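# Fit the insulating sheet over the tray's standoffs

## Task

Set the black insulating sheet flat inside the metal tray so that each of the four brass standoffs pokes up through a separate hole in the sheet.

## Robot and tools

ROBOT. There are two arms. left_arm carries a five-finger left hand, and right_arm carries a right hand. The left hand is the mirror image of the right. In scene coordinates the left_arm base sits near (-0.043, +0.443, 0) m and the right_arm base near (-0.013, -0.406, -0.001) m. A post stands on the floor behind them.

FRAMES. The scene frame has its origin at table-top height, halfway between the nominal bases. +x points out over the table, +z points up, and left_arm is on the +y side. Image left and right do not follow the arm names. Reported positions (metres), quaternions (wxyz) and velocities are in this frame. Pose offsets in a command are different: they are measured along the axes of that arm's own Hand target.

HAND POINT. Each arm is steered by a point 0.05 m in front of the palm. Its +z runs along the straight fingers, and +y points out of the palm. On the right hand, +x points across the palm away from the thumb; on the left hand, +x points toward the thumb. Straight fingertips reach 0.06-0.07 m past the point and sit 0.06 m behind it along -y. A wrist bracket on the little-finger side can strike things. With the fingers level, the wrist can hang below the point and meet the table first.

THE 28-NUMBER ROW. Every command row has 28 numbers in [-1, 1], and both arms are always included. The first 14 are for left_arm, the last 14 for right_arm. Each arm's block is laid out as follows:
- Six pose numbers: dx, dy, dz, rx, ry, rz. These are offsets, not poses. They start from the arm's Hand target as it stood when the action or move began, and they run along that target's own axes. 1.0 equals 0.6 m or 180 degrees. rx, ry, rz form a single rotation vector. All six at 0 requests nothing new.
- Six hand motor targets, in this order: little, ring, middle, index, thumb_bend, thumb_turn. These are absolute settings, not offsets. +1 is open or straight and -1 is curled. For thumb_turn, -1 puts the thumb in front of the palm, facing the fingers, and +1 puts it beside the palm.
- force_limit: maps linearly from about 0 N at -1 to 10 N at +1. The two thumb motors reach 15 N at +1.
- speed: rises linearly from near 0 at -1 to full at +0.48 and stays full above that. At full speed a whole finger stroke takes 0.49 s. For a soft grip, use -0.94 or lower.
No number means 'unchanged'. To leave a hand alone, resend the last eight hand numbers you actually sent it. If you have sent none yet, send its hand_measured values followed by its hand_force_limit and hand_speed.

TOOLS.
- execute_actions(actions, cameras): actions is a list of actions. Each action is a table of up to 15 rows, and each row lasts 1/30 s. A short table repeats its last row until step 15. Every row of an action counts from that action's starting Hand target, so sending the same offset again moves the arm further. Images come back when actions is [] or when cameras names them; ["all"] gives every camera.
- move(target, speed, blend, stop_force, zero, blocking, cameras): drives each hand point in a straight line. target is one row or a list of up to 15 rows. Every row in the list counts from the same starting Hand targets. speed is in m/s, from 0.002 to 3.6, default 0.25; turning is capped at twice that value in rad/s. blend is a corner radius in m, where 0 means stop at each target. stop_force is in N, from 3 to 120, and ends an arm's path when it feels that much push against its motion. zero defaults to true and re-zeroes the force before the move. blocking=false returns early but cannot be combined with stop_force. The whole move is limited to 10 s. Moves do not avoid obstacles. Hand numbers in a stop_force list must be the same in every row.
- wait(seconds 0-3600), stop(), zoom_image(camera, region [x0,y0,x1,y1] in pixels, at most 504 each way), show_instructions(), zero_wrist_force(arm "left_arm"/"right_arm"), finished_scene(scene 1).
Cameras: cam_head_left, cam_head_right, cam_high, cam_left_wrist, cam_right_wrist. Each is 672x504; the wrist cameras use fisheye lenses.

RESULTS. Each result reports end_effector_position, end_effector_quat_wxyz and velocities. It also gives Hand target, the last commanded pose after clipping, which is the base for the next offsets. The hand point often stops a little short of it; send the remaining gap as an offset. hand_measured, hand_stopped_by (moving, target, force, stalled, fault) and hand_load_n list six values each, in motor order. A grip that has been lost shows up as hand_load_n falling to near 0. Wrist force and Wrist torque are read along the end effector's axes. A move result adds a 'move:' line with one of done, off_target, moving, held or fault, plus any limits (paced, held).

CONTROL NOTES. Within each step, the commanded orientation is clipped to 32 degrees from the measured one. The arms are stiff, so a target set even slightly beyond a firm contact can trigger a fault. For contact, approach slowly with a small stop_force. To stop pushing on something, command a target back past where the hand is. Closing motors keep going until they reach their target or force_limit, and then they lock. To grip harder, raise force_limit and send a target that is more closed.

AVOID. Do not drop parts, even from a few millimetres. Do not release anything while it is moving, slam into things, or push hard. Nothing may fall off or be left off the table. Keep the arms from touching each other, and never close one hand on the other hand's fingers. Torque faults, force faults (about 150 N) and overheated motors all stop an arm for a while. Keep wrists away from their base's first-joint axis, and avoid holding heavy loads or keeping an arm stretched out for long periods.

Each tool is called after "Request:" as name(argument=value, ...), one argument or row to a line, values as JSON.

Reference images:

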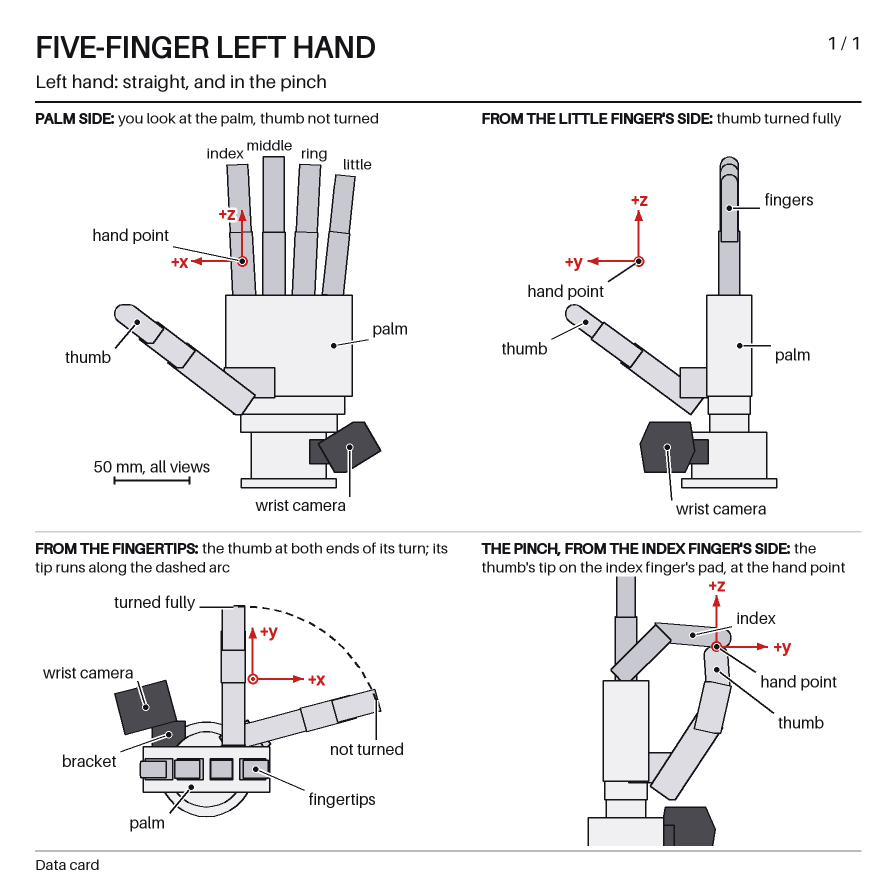

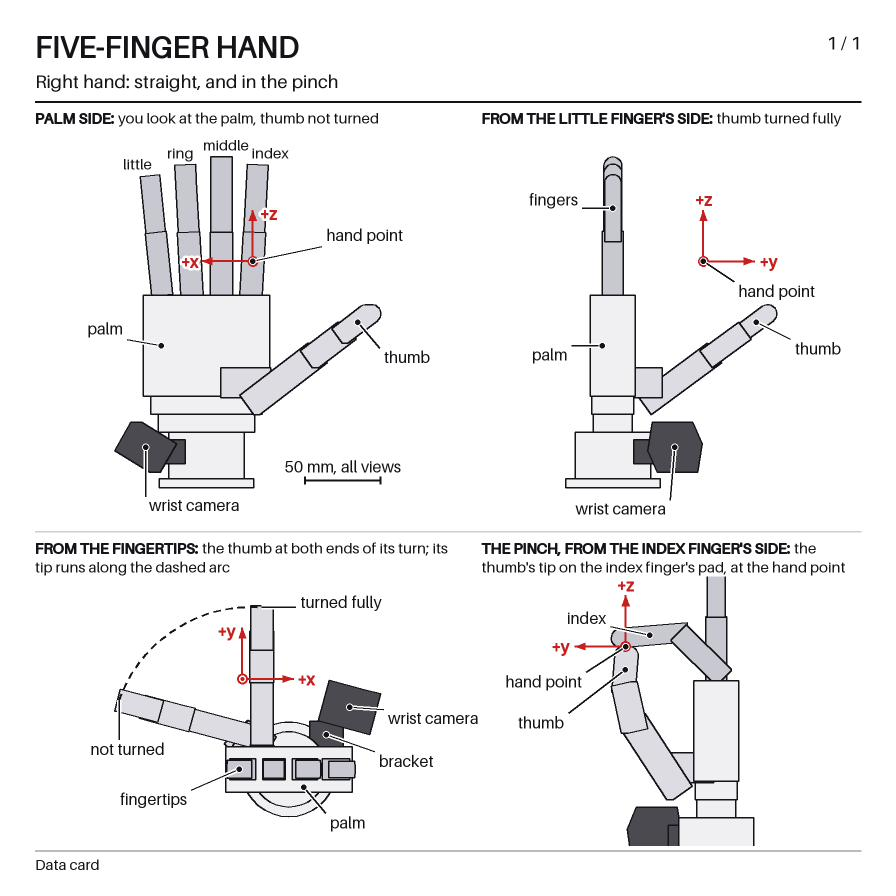

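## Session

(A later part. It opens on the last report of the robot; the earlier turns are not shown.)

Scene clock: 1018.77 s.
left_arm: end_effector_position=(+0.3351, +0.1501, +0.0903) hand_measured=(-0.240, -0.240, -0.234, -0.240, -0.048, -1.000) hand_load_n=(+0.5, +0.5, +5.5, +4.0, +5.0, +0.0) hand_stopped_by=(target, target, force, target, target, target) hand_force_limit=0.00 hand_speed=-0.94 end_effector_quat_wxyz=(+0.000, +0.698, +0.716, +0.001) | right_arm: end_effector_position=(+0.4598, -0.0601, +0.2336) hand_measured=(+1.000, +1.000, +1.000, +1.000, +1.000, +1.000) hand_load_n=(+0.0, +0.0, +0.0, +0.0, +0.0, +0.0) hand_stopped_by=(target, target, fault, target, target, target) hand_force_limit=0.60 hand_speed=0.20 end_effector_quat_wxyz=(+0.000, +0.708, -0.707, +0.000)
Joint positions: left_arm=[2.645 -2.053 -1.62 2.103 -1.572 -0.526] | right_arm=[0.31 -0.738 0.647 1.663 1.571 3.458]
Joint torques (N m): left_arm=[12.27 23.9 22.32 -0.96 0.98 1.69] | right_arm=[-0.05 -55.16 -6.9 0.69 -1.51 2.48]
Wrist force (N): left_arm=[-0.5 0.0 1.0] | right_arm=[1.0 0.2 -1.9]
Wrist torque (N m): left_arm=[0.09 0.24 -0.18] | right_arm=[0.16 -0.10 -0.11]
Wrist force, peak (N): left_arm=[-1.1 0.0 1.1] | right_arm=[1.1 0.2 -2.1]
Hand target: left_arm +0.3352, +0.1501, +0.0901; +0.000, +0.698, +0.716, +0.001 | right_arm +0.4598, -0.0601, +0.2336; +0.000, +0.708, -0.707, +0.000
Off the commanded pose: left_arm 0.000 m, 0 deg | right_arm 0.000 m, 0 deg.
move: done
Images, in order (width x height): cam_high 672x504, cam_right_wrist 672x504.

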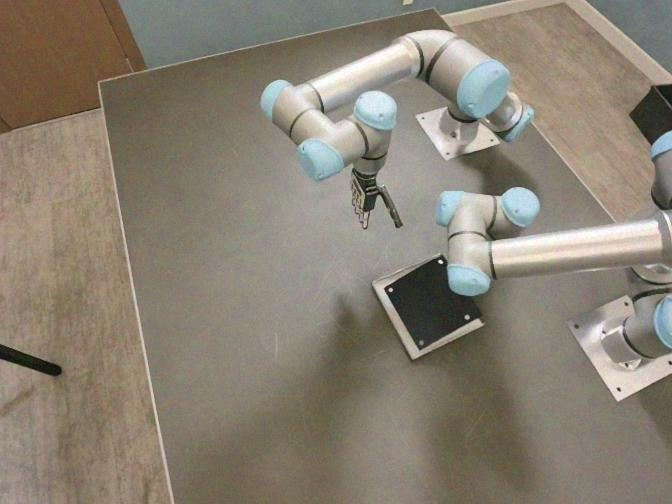

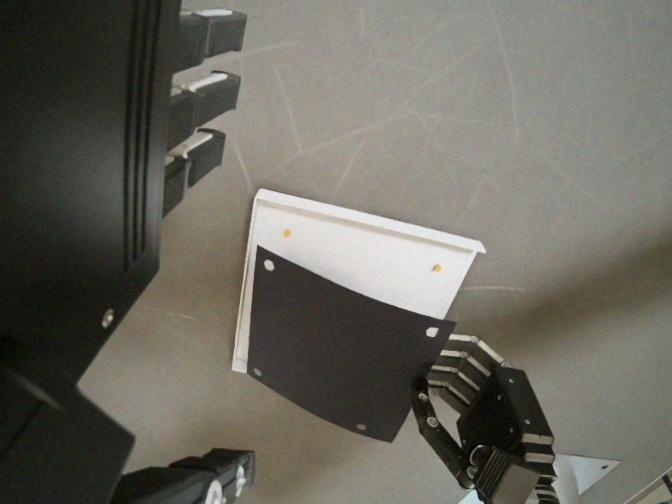

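Request:
move(
  target=[-0.025,-0.0133,0.06,0,0,0, -0.24,-0.24,-0.24,-0.24,-0.05,-1,0.0,-0.94, 0,0,0,0,0,0, 1,1,1,1,1,1,0.6,0.2],
  speed=0.05,
  cameras=["cam_right_wrist"],
)

Request:
zoom_image(
  camera="cam_right_wrist",
  region=[230, 150, 500, 420],
)

Scene clock: 1027.90 s.
left_arm: end_effector_position=(+0.3277, +0.1350, +0.0542) hand_measured=(-0.240, -0.240, -0.234, -0.240, -0.048, -1.000) hand_load_n=(+0.0, +0.5, +6.0, +4.5, +5.0, +0.0) hand_stopped_by=(target, target, force, target, target, target) hand_force_limit=0.00 hand_speed=-0.94 end_effector_quat_wxyz=(+0.000, +0.698, +0.716, +0.001) | right_arm: end_effector_position=(+0.4598, -0.0601, +0.2336) hand_measured=(+1.000, +1.000, +1.000, +1.000, +1.000, +1.000) hand_load_n=(+0.0, +0.0, +0.0, +0.0, +0.0, +0.0) hand_stopped_by=(target, target, fault, target, target, target) hand_force_limit=0.60 hand_speed=0.20 end_effector_quat_wxyz=(+0.000, +0.708, -0.707, +0.000)
Joint positions: left_arm=[2.606 -2.111 -1.634 2.175 -1.572 -0.565] | right_arm=[0.31 -0.738 0.647 1.663 1.571 3.458]
Joint torques (N m): left_arm=[-12.76 26.35 10.36 -1.2 -1.24 -0.92] | right_arm=[-0.27 -54.89 -7.91 0.64 -1.45 2.25]
Wrist force (N): left_arm=[-0.8 -0.1 0.8] | right_arm=[0.9 0.3 -1.8]
Wrist torque (N m): left_arm=[0.10 0.29 -0.05] | right_arm=[0.17 -0.09 -0.11]
Wrist force, peak (N): left_arm=[-0.9 -0.2 1.3] | right_arm=[1.1 0.5 -2.1]
Hand target: left_arm +0.3276, +0.1349, +0.0541; +0.000, +0.698, +0.716, +0.001 | right_arm +0.4598, -0.0601, +0.2336; +0.000, +0.708, -0.707, +0.000
Off the commanded pose: left_arm 0.000 m, 0 deg | right_arm 0.000 m, 0 deg.
move: done

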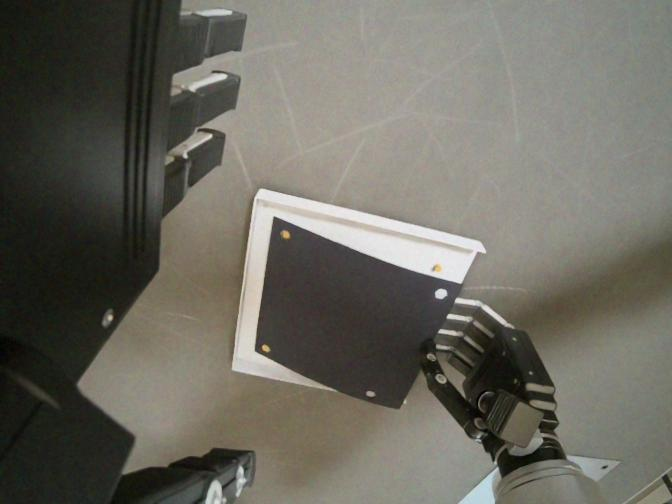

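Scaled by 1.867 from the camera's image (finer frame: 960x720).

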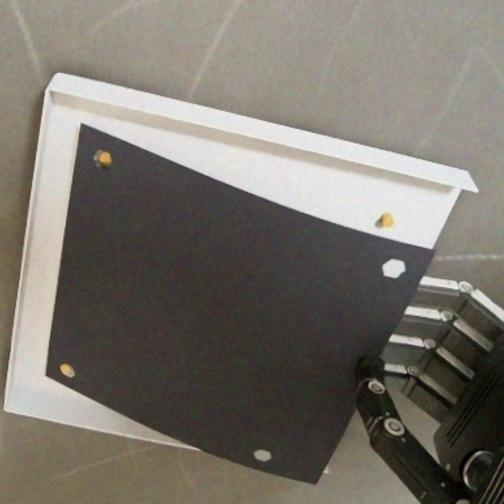

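Request:
move(
  target=[0.0036,-0.0099,0.05,0,0,0, -0.24,-0.24,-0.24,-0.24,-0.05,-1,0.0,-0.94, 0,0,0,0,0,0, 1,1,1,1,1,1,0.6,0.2],
  speed=0.02,
  stop_force=4,
  cameras=["cam_right_wrist","cam_left_wrist"],
)

Request:
zoom_image(
  camera="cam_right_wrist",
  region=[230, 170, 500, 420],
)

Scene clock: 1047.20 s.
left_arm: end_effector_position=(+0.3217, +0.1369, +0.0241) hand_measured=(-0.240, -0.240, -0.234, -0.240, -0.048, -1.000) hand_load_n=(+0.0, +0.5, +6.0, +4.5, +5.5, +0.0) hand_stopped_by=(target, target, force, target, target, target) hand_force_limit=0.00 hand_speed=-0.94 end_effector_quat_wxyz=(+0.000, +0.698, +0.716, +0.001) | right_arm: end_effector_position=(+0.4598, -0.0601, +0.2336) hand_measured=(+1.000, +1.000, +1.000, +1.000, +1.000, +1.000) hand_load_n=(+0.0, +0.0, +0.0, +0.0, +0.0, +0.0) hand_stopped_by=(target, target, fault, target, target, target) hand_force_limit=0.60 hand_speed=0.20 end_effector_quat_wxyz=(+0.000, +0.708, -0.707, +0.000)
Joint positions: left_arm=[2.603 -2.143 -1.676 2.249 -1.572 -0.568] | right_arm=[0.31 -0.738 0.647 1.663 1.571 3.458]
Joint torques (N m): left_arm=[-9.83 26.76 7.9 -0.82 -1.2 -1.21] | right_arm=[0.01 -54.75 -8.33 0.74 -1.43 2.05]
Wrist force (N): left_arm=[-0.8 -0.1 0.8] | right_arm=[1.2 0.3 -2.0]
Wrist torque (N m): left_arm=[0.10 0.31 -0.02] | right_arm=[0.19 -0.12 -0.09]
Wrist force, peak (N): left_arm=[-1.1 0.2 1.1] | right_arm=[1.0 0.3 -2.1]
Hand target: left_arm +0.3217, +0.1369, +0.0241; +0.000, +0.698, +0.716, +0.001 | right_arm +0.4598, -0.0601, +0.2336; +0.000, +0.708, -0.707, +0.000
Off the commanded pose: left_arm 0.000 m, 0 deg | right_arm 0.000 m, 0 deg.
move: done
Images, in order (width x height): cam_left_wrist 672x504, cam_right_wrist 672x504.

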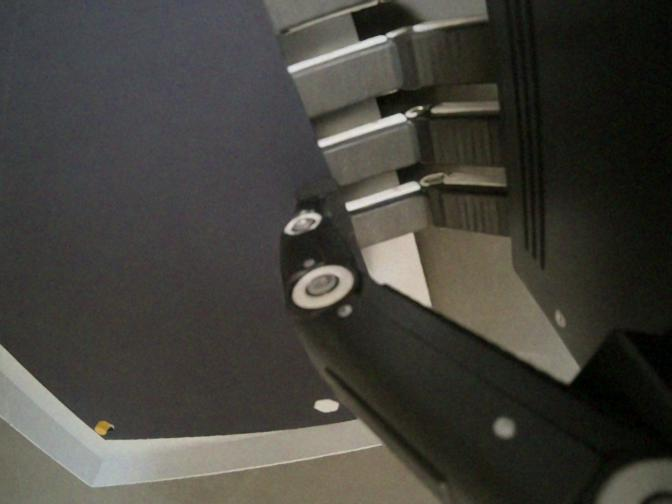

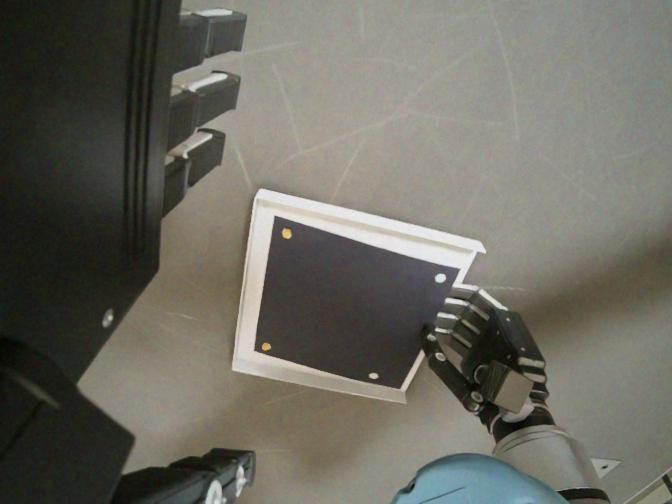

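Scaled by 1.867 from the camera's image (finer frame: 960x720).

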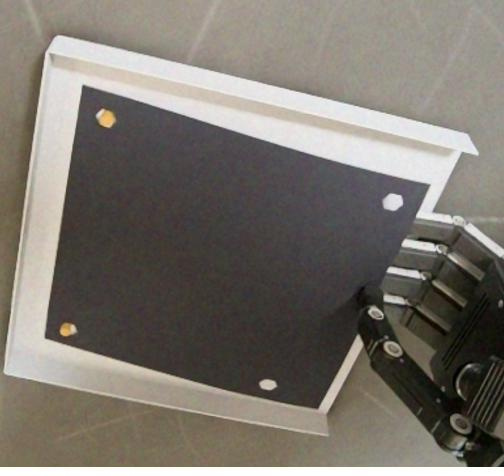

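Request:
move(
  target=[0.005,-0.0015,0.0033,0,0,0, -0.24,-0.24,-0.24,-0.24,-0.05,-1,0.0,-0.94, 0,0,0,0,0,0, 1,1,1,1,1,1,0.6,0.2],
  speed=0.01,
  stop_force=4,
  cameras=["cam_right_wrist"],
)

Request:
zoom_image(
  camera="cam_right_wrist",
  region=[230, 170, 500, 420],
)

Scene clock: 1058.73 s.
left_arm: end_effector_position=(+0.3207, +0.1399, +0.0221) hand_measured=(-0.240, -0.240, -0.234, -0.240, -0.048, -1.000) hand_load_n=(+0.0, +0.5, +6.0, +4.5, +5.0, +0.0) hand_stopped_by=(target, target, force, target, target, target) hand_force_limit=0.00 hand_speed=-0.94 end_effector_quat_wxyz=(+0.000, +0.698, +0.716, +0.001) | right_arm: end_effector_position=(+0.4598, -0.0601, +0.2336) hand_measured=(+1.000, +1.000, +1.000, +1.000, +1.000, +1.000) hand_load_n=(+0.0, +0.0, +0.0, +0.0, +0.0, +0.0) hand_stopped_by=(target, target, fault, target, target, target) hand_force_limit=0.60 hand_speed=0.20 end_effector_quat_wxyz=(+0.000, +0.708, -0.707, +0.000)
Joint positions: left_arm=[2.608 -2.14 -1.687 2.257 -1.572 -0.563] | right_arm=[0.31 -0.738 0.647 1.663 1.571 3.458]
Joint torques (N m): left_arm=[11.54 43.88 7.05 -1.04 -0.49 1.57] | right_arm=[-0.18 -55.04 -8.39 0.72 -1.45 2.07]
Wrist force (N): left_arm=[-0.9 0.1 0.8] | right_arm=[1.0 0.2 -1.9]
Wrist torque (N m): left_arm=[0.10 0.29 0.02] | right_arm=[0.17 -0.11 -0.11]
Wrist force, peak (N): left_arm=[-1.3 0.3 0.7] | right_arm=[1.2 0.1 -2.0]
Hand target: left_arm +0.3207, +0.1399, +0.0221; +0.000, +0.698, +0.716, +0.001 | right_arm +0.4598, -0.0601, +0.2336; +0.000, +0.708, -0.707, +0.000
Off the commanded pose: left_arm 0.000 m, 0 deg | right_arm 0.000 m, 0 deg.
move: done

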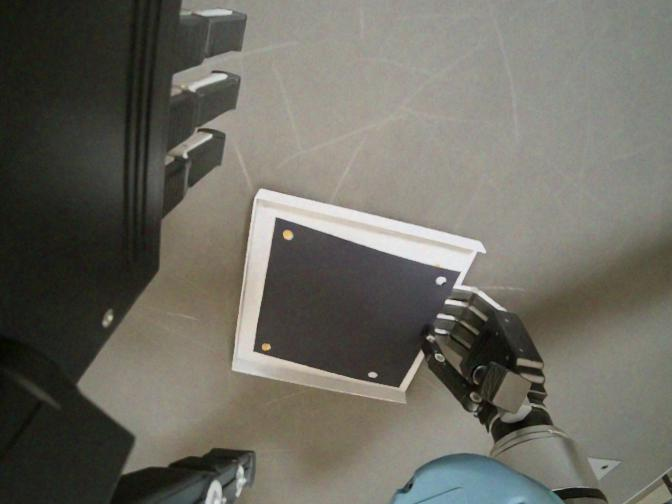

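Scaled by 1.867 from the camera's image (finer frame: 960x720).

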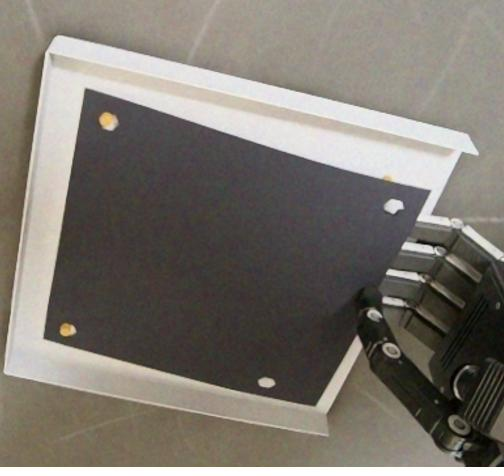

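Request:
move(
  target=[0,0,0,0,0,0, -0.08,-0.08,-0.08,-0.08,-0.05,-1,0.0,-0.95, 0,0,0,0,0,0, 1,1,1,1,1,1,0.6,0.2],
  cameras=["cam_right_wrist","cam_left_wrist"],
)

Request:
zoom_image(
  camera="cam_right_wrist",
  region=[230, 170, 500, 420],
)

Scene clock: 1066.07 s.
left_arm: end_effector_position=(+0.3207, +0.1399, +0.0221) hand_measured=(-0.080, -0.080, -0.080, -0.080, -0.048, -1.000) hand_load_n=(+0.0, -2.0, +0.0, +0.0, -0.5, +0.0) hand_stopped_by=(target, target, target, target, target, target) hand_force_limit=0.00 hand_speed=-0.95 end_effector_quat_wxyz=(+0.000, +0.698, +0.716, +0.001) | right_arm: end_effector_position=(+0.4598, -0.0601, +0.2336) hand_measured=(+1.000, +1.000, +1.000, +1.000, +1.000, +1.000) hand_load_n=(+0.0, +0.0, +0.0, +0.0, +0.0, +0.0) hand_stopped_by=(target, target, fault, target, target, target) hand_force_limit=0.60 hand_speed=0.20 end_effector_quat_wxyz=(+0.000, +0.708, -0.707, +0.000)
Joint positions: left_arm=[2.608 -2.14 -1.687 2.257 -1.572 -0.563] | right_arm=[0.31 -0.738 0.647 1.663 1.571 3.458]
Joint torques (N m): left_arm=[11.62 43.61 8.4 -0.91 0.95 1.31] | right_arm=[0.32 -55.5 -8.72 0.73 -1.5 2.03]
Wrist force (N): left_arm=[-0.8 1.1 -0.3] | right_arm=[0.9 0.2 -2.0]
Wrist torque (N m): left_arm=[0.17 0.27 -0.08] | right_arm=[0.18 -0.08 -0.11]
Wrist force, peak (N): left_arm=[-1.5 0.0 0.7] | right_arm=[1.3 0.4 -2.1]
Hand target: left_arm +0.3207, +0.1399, +0.0221; +0.000, +0.698, +0.716, +0.001 | right_arm +0.4598, -0.0601, +0.2336; +0.000, +0.708, -0.707, +0.000
Off the commanded pose: left_arm 0.000 m, 0 deg | right_arm 0.000 m, 0 deg.
move: done
Images, in order (width x height): cam_left_wrist 672x504, cam_right_wrist 672x504.

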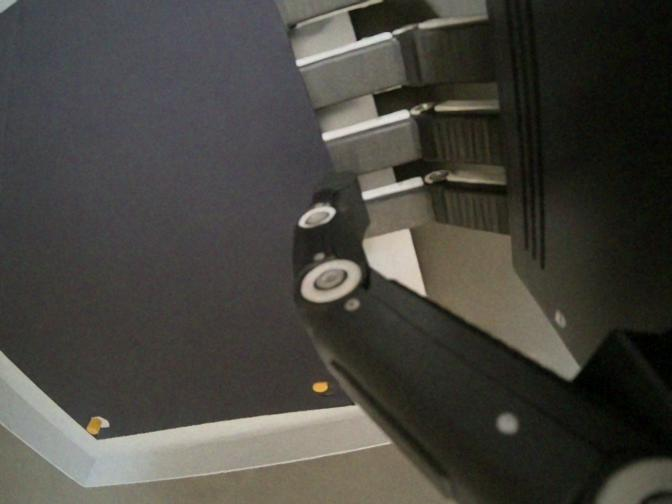

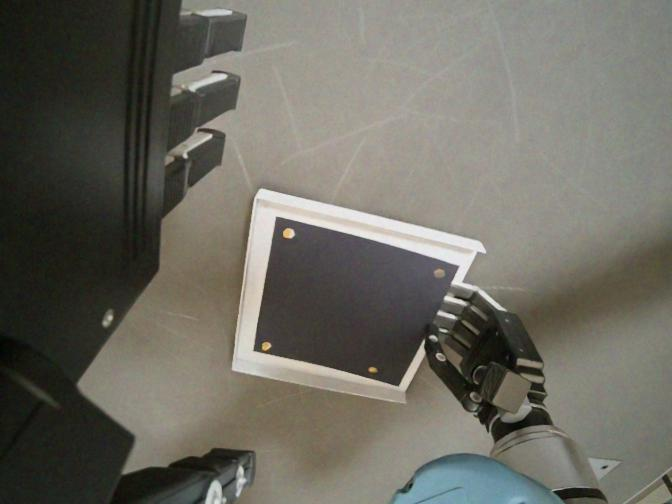

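Scaled by 1.867 from the camera's image (finer frame: 960x720).

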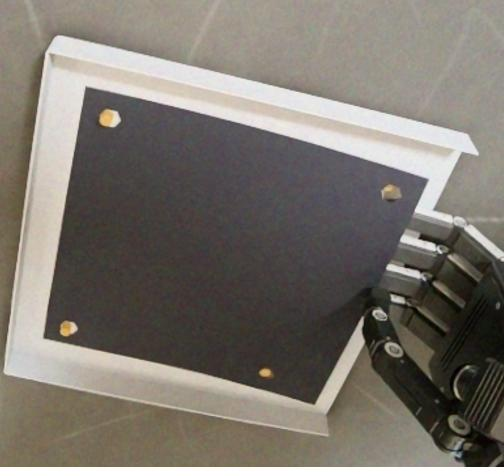

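Request:
move(
  target=[0,0,-0.0017,0,0,0, -0.08,-0.08,-0.08,-0.08,0.9,-1,0.0,-0.6, 0,0,0,0,0,0, 1,1,1,1,1,1,0.6,0.2],
  speed=0.01,
  cameras=["cam_left_wrist"],
)

Request:
move(
  target=[0,-0.0833,0,0,0,0, -0.08,-0.08,-0.08,-0.08,0.9,-1,0.0,-0.6, 0,0,0,0,0,0, 1,1,1,1,1,1,0.6,0.2],
  speed=0.02,
  cameras=["cam_left_wrist","cam_right_wrist"],
)

Request:
zoom_image(
  camera="cam_right_wrist",
  region=[230, 170, 500, 420],
)

Scene clock: 1075.70 s.
left_arm: end_effector_position=(+0.3207, +0.1399, +0.0231) hand_measured=(-0.080, -0.080, -0.080, -0.080, +0.900, -1.000) hand_load_n=(+0.0, +0.0, +0.0, +0.0, +0.0, +0.0) hand_stopped_by=(target, target, target, target, target, target) hand_force_limit=0.00 hand_speed=-0.60 end_effector_quat_wxyz=(+0.000, +0.698, +0.716, +0.001) | right_arm: end_effector_position=(+0.4598, -0.0601, +0.2336) hand_measured=(+1.000, +1.000, +1.000, +1.000, +1.000, +1.000) hand_load_n=(+0.0, +0.0, +0.0, +0.0, +0.0, +0.0) hand_stopped_by=(target, target, fault, target, target, target) hand_force_limit=0.60 hand_speed=0.20 end_effector_quat_wxyz=(+0.000, +0.708, -0.707, +0.000)
Joint positions: left_arm=[2.608 -2.139 -1.686 2.255 -1.572 -0.563] | right_arm=[0.31 -0.738 0.647 1.663 1.571 3.458]
Joint torques (N m): left_arm=[7.8 45.28 21.15 -4.13 0.95 0.9] | right_arm=[0.34 -55.52 -8.94 0.77 -1.41 2.02]
Wrist force (N): left_arm=[-0.9 0.2 0.6] | right_arm=[0.9 0.2 -2.1]
Wrist torque (N m): left_arm=[0.12 0.31 -0.04] | right_arm=[0.18 -0.08 -0.11]
Wrist force, peak (N): left_arm=[-1.1 1.1 -0.7] | right_arm=[1.2 0.3 -2.1]
Hand target: left_arm +0.3207, +0.1399, +0.0231; +0.000, +0.698, +0.716, +0.001 | right_arm +0.4598, -0.0601, +0.2336; +0.000, +0.708, -0.707, +0.000
Off the commanded pose: left_arm 0.000 m, 0 deg | right_arm 0.000 m, 0 deg.
move: done

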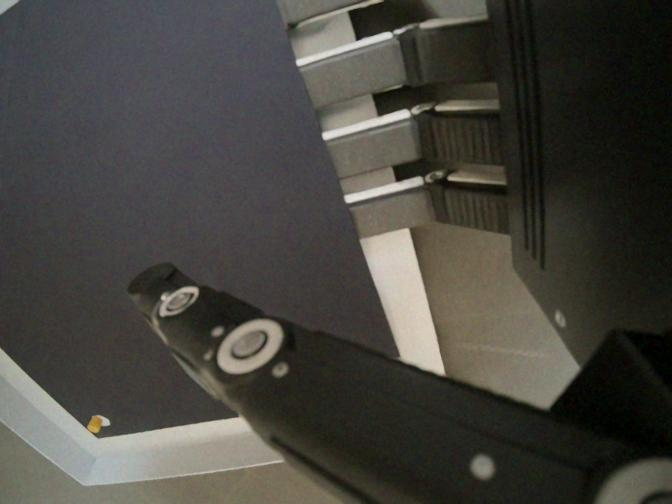

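Scene clock: 1078.60 s.
left_arm: end_effector_position=(+0.2709, +0.1386, +0.0230) hand_measured=(-0.080, -0.080, -0.080, -0.080, +0.900, -1.000) hand_load_n=(+0.0, +0.0, +0.0, +0.0, +0.0, +0.0) hand_stopped_by=(target, target, target, target, target, target) hand_force_limit=0.00 hand_speed=-0.60 end_effector_quat_wxyz=(+0.000, +0.698, +0.716, +0.001) | right_arm: end_effector_position=(+0.4598, -0.0601, +0.2336) hand_measured=(+1.000, +1.000, +1.000, +1.000, +1.000, +1.000) hand_load_n=(+0.0, +0.0, +0.0, +0.0, +0.0, +0.0) hand_stopped_by=(target, target, fault, target, target, target) hand_force_limit=0.60 hand_speed=0.20 end_effector_quat_wxyz=(+0.000, +0.708, -0.707, +0.000)
Joint positions: left_arm=[2.541 -2.08 -1.787 2.298 -1.572 -0.63] | right_arm=[0.31 -0.738 0.647 1.663 1.571 3.458]
Joint torques (N m): left_arm=[-8.98 41.6 7.43 -0.97 -0.92 -1.23] | right_arm=[0.13 -54.97 -8.52 0.88 -1.33 2.02]
Wrist force (N): left_arm=[-0.7 -0.4 0.9] | right_arm=[1.2 0.1 -1.9]
Wrist torque (N m): left_arm=[0.04 0.29 -0.02] | right_arm=[0.15 -0.13 -0.10]
Wrist force, peak (N): left_arm=[-0.8 -0.2 1.1] | right_arm=[1.2 0.4 -2.0]
Hand target: left_arm +0.2707, +0.1386, +0.0230; +0.000, +0.698, +0.716, +0.001 | right_arm +0.4598, -0.0601, +0.2336; +0.000, +0.708, -0.707, +0.000
Off the commanded pose: left_arm 0.000 m, 0 deg | right_arm 0.000 m, 0 deg.
move: done

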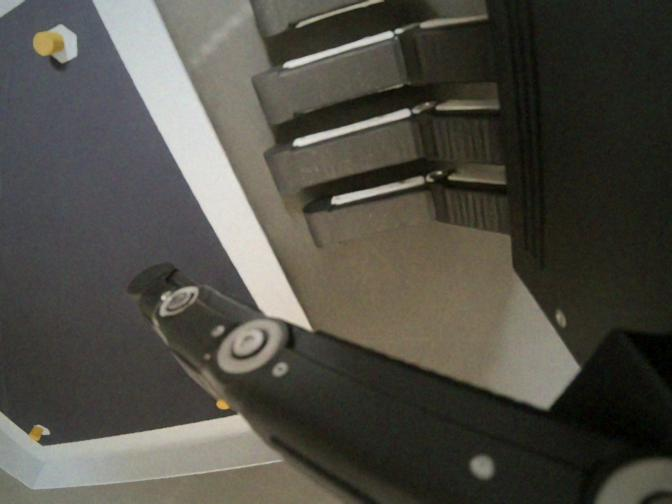

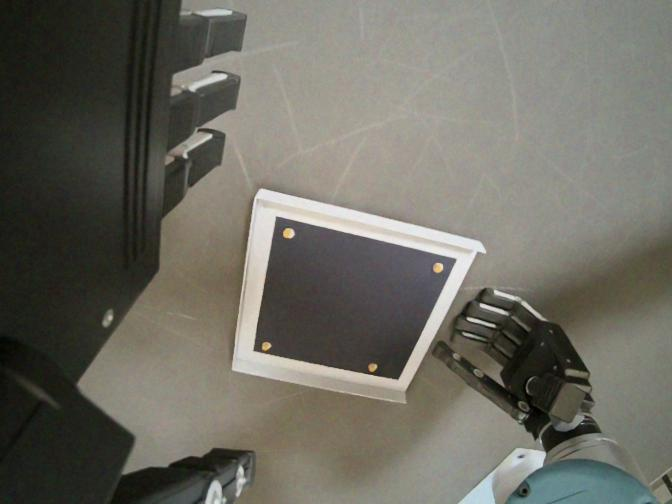

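Scaled by 1.867 from the camera's image (finer frame: 960x720).

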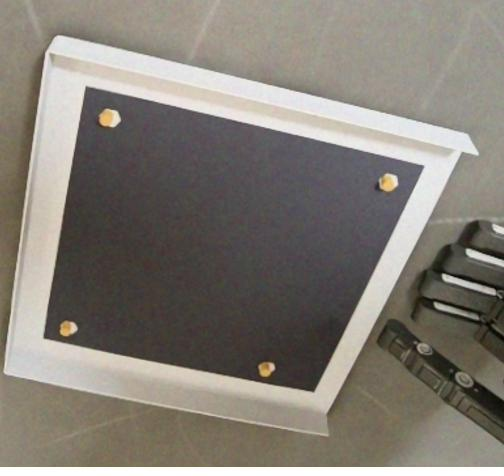

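Request:
zoom_image(
  camera="cam_left_wrist",
  region=[0, 0, 160, 120],
)

Request:
zoom_image(
  camera="cam_right_wrist",
  region=[240, 200, 340, 300],
)

Request:
zoom_image(
  camera="cam_right_wrist",
  region=[390, 230, 480, 320],
)

Request:
zoom_image(
  camera="cam_right_wrist",
  region=[240, 310, 400, 410],
)

Scaled by 3.150 from the camera's image (finer frame: 960x720).

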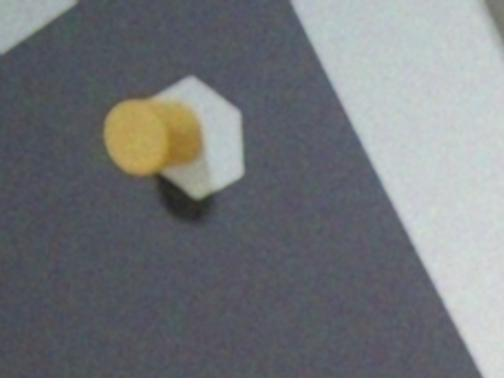

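Scaled by 5.040 from the camera's image (finer frame: 960x720).

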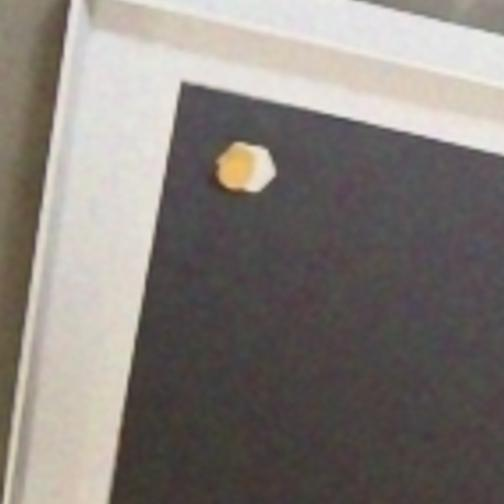

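Scaled by 5.600 from the camera's image (finer frame: 960x720).

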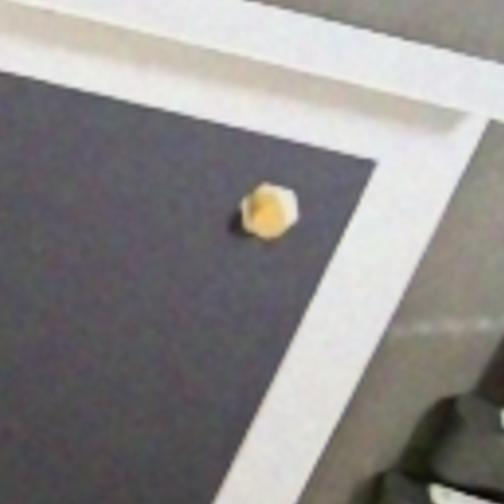

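Scaled by 3.150 from the camera's image (finer frame: 960x720).

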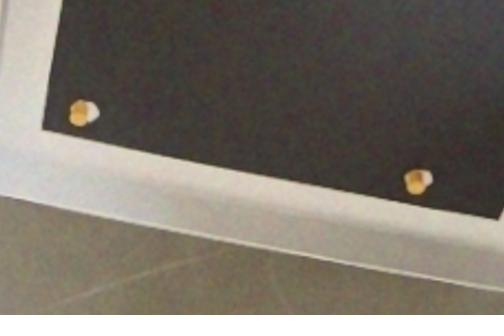

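Request:
move(
  target=[
    [0,-0.08,0,0,0,0, -0.08,-0.08,-0.08,-0.08,0.9,-1,0.0,-0.6, 0,0,-0.05,0,0,0, 1,1,1,1,1,1,0.6,0.2],
    [0,-0.1,-0.25,0,0,0, -0.08,-0.08,-0.08,-0.08,0.9,-1,0.0,-0.6, 0,0,-0.15,0,0,0, 1,1,1,1,1,1,0.6,0.2],
  ],
  speed=0.1,
  blend=[0.02, 0],
  cameras=["cam_right_wrist","cam_head_right"],
)

Request:
zoom_image(
  camera="cam_right_wrist",
  region=[240, 190, 460, 410],
)

Scene clock: 1089.67 s.
left_arm: end_effector_position=(+0.2106, +0.1369, +0.1730) hand_measured=(-0.080, -0.080, -0.080, -0.080, +0.900, -1.000) hand_load_n=(+0.0, +0.0, +0.0, +0.0, -0.5, +0.0) hand_stopped_by=(target, target, target, target, target, target) hand_force_limit=0.00 hand_speed=-0.60 end_effector_quat_wxyz=(+0.000, +0.698, +0.716, +0.001) | right_arm: end_effector_position=(+0.4597, -0.0601, +0.3235) hand_measured=(+1.000, +1.000, +1.000, +1.000, +1.000, +1.000) hand_load_n=(+0.5, +0.0, +0.0, +0.0, +0.0, +0.0) hand_stopped_by=(target, target, fault, target, target, target) hand_force_limit=0.60 hand_speed=0.20 end_effector_quat_wxyz=(+0.000, +0.707, -0.707, +0.000)
Joint positions: left_arm=[2.442 -1.82 -1.717 1.968 -1.572 -0.729] | right_arm=[0.31 -0.579 0.105 2.045 1.571 3.458]
Joint torques (N m): left_arm=[-10.48 35.48 24.41 -4.03 0.9 -1.35] | right_arm=[5.96 -42.11 -26.93 4.16 1.07 -1.83]
Wrist force (N): left_arm=[-0.9 -0.1 0.8] | right_arm=[1.2 0.3 -1.6]
Wrist torque (N m): left_arm=[0.09 0.29 -0.05] | right_arm=[0.16 -0.17 -0.09]
Wrist force, peak (N): left_arm=[-1.2 -0.1 1.0] | right_arm=[1.2 0.6 -2.1]
Hand target: left_arm +0.2106, +0.1369, +0.1730; +0.000, +0.698, +0.716, +0.001 | right_arm +0.4598, -0.0600, +0.3236; +0.000, +0.708, -0.707, +0.000
Off the commanded pose: left_arm 0.000 m, 0 deg | right_arm 0.000 m, 0 deg.
move: done
Images, in order (width x height): cam_head_right 672x504, cam_right_wrist 672x504.

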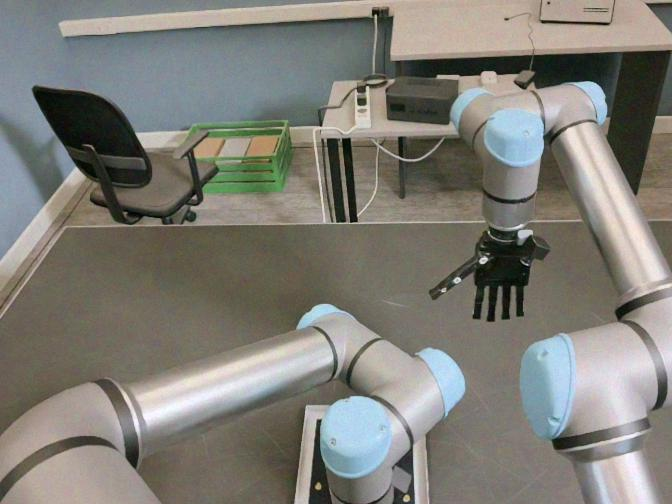

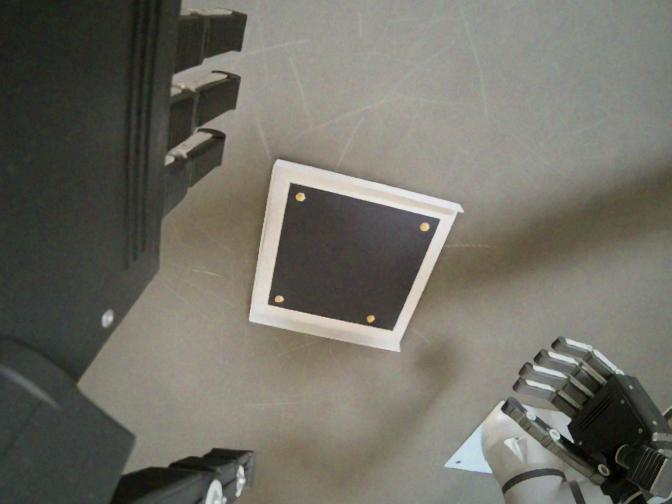

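Scaled by 2.291 from the camera's image (finer frame: 960x720).

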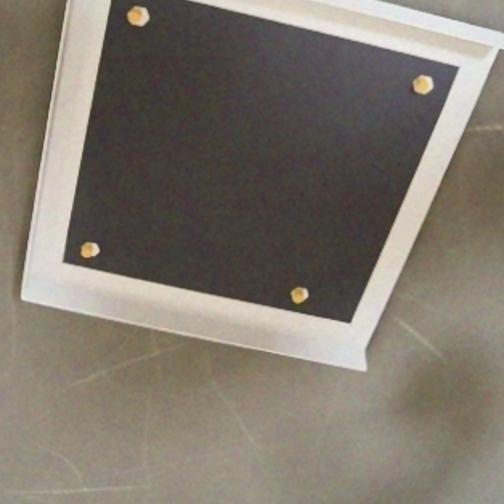

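The sheet lies flat in the tray, and all four standoffs stand up through its holes.

Request:
finished_scene(
)

The scene is finished: the task was done.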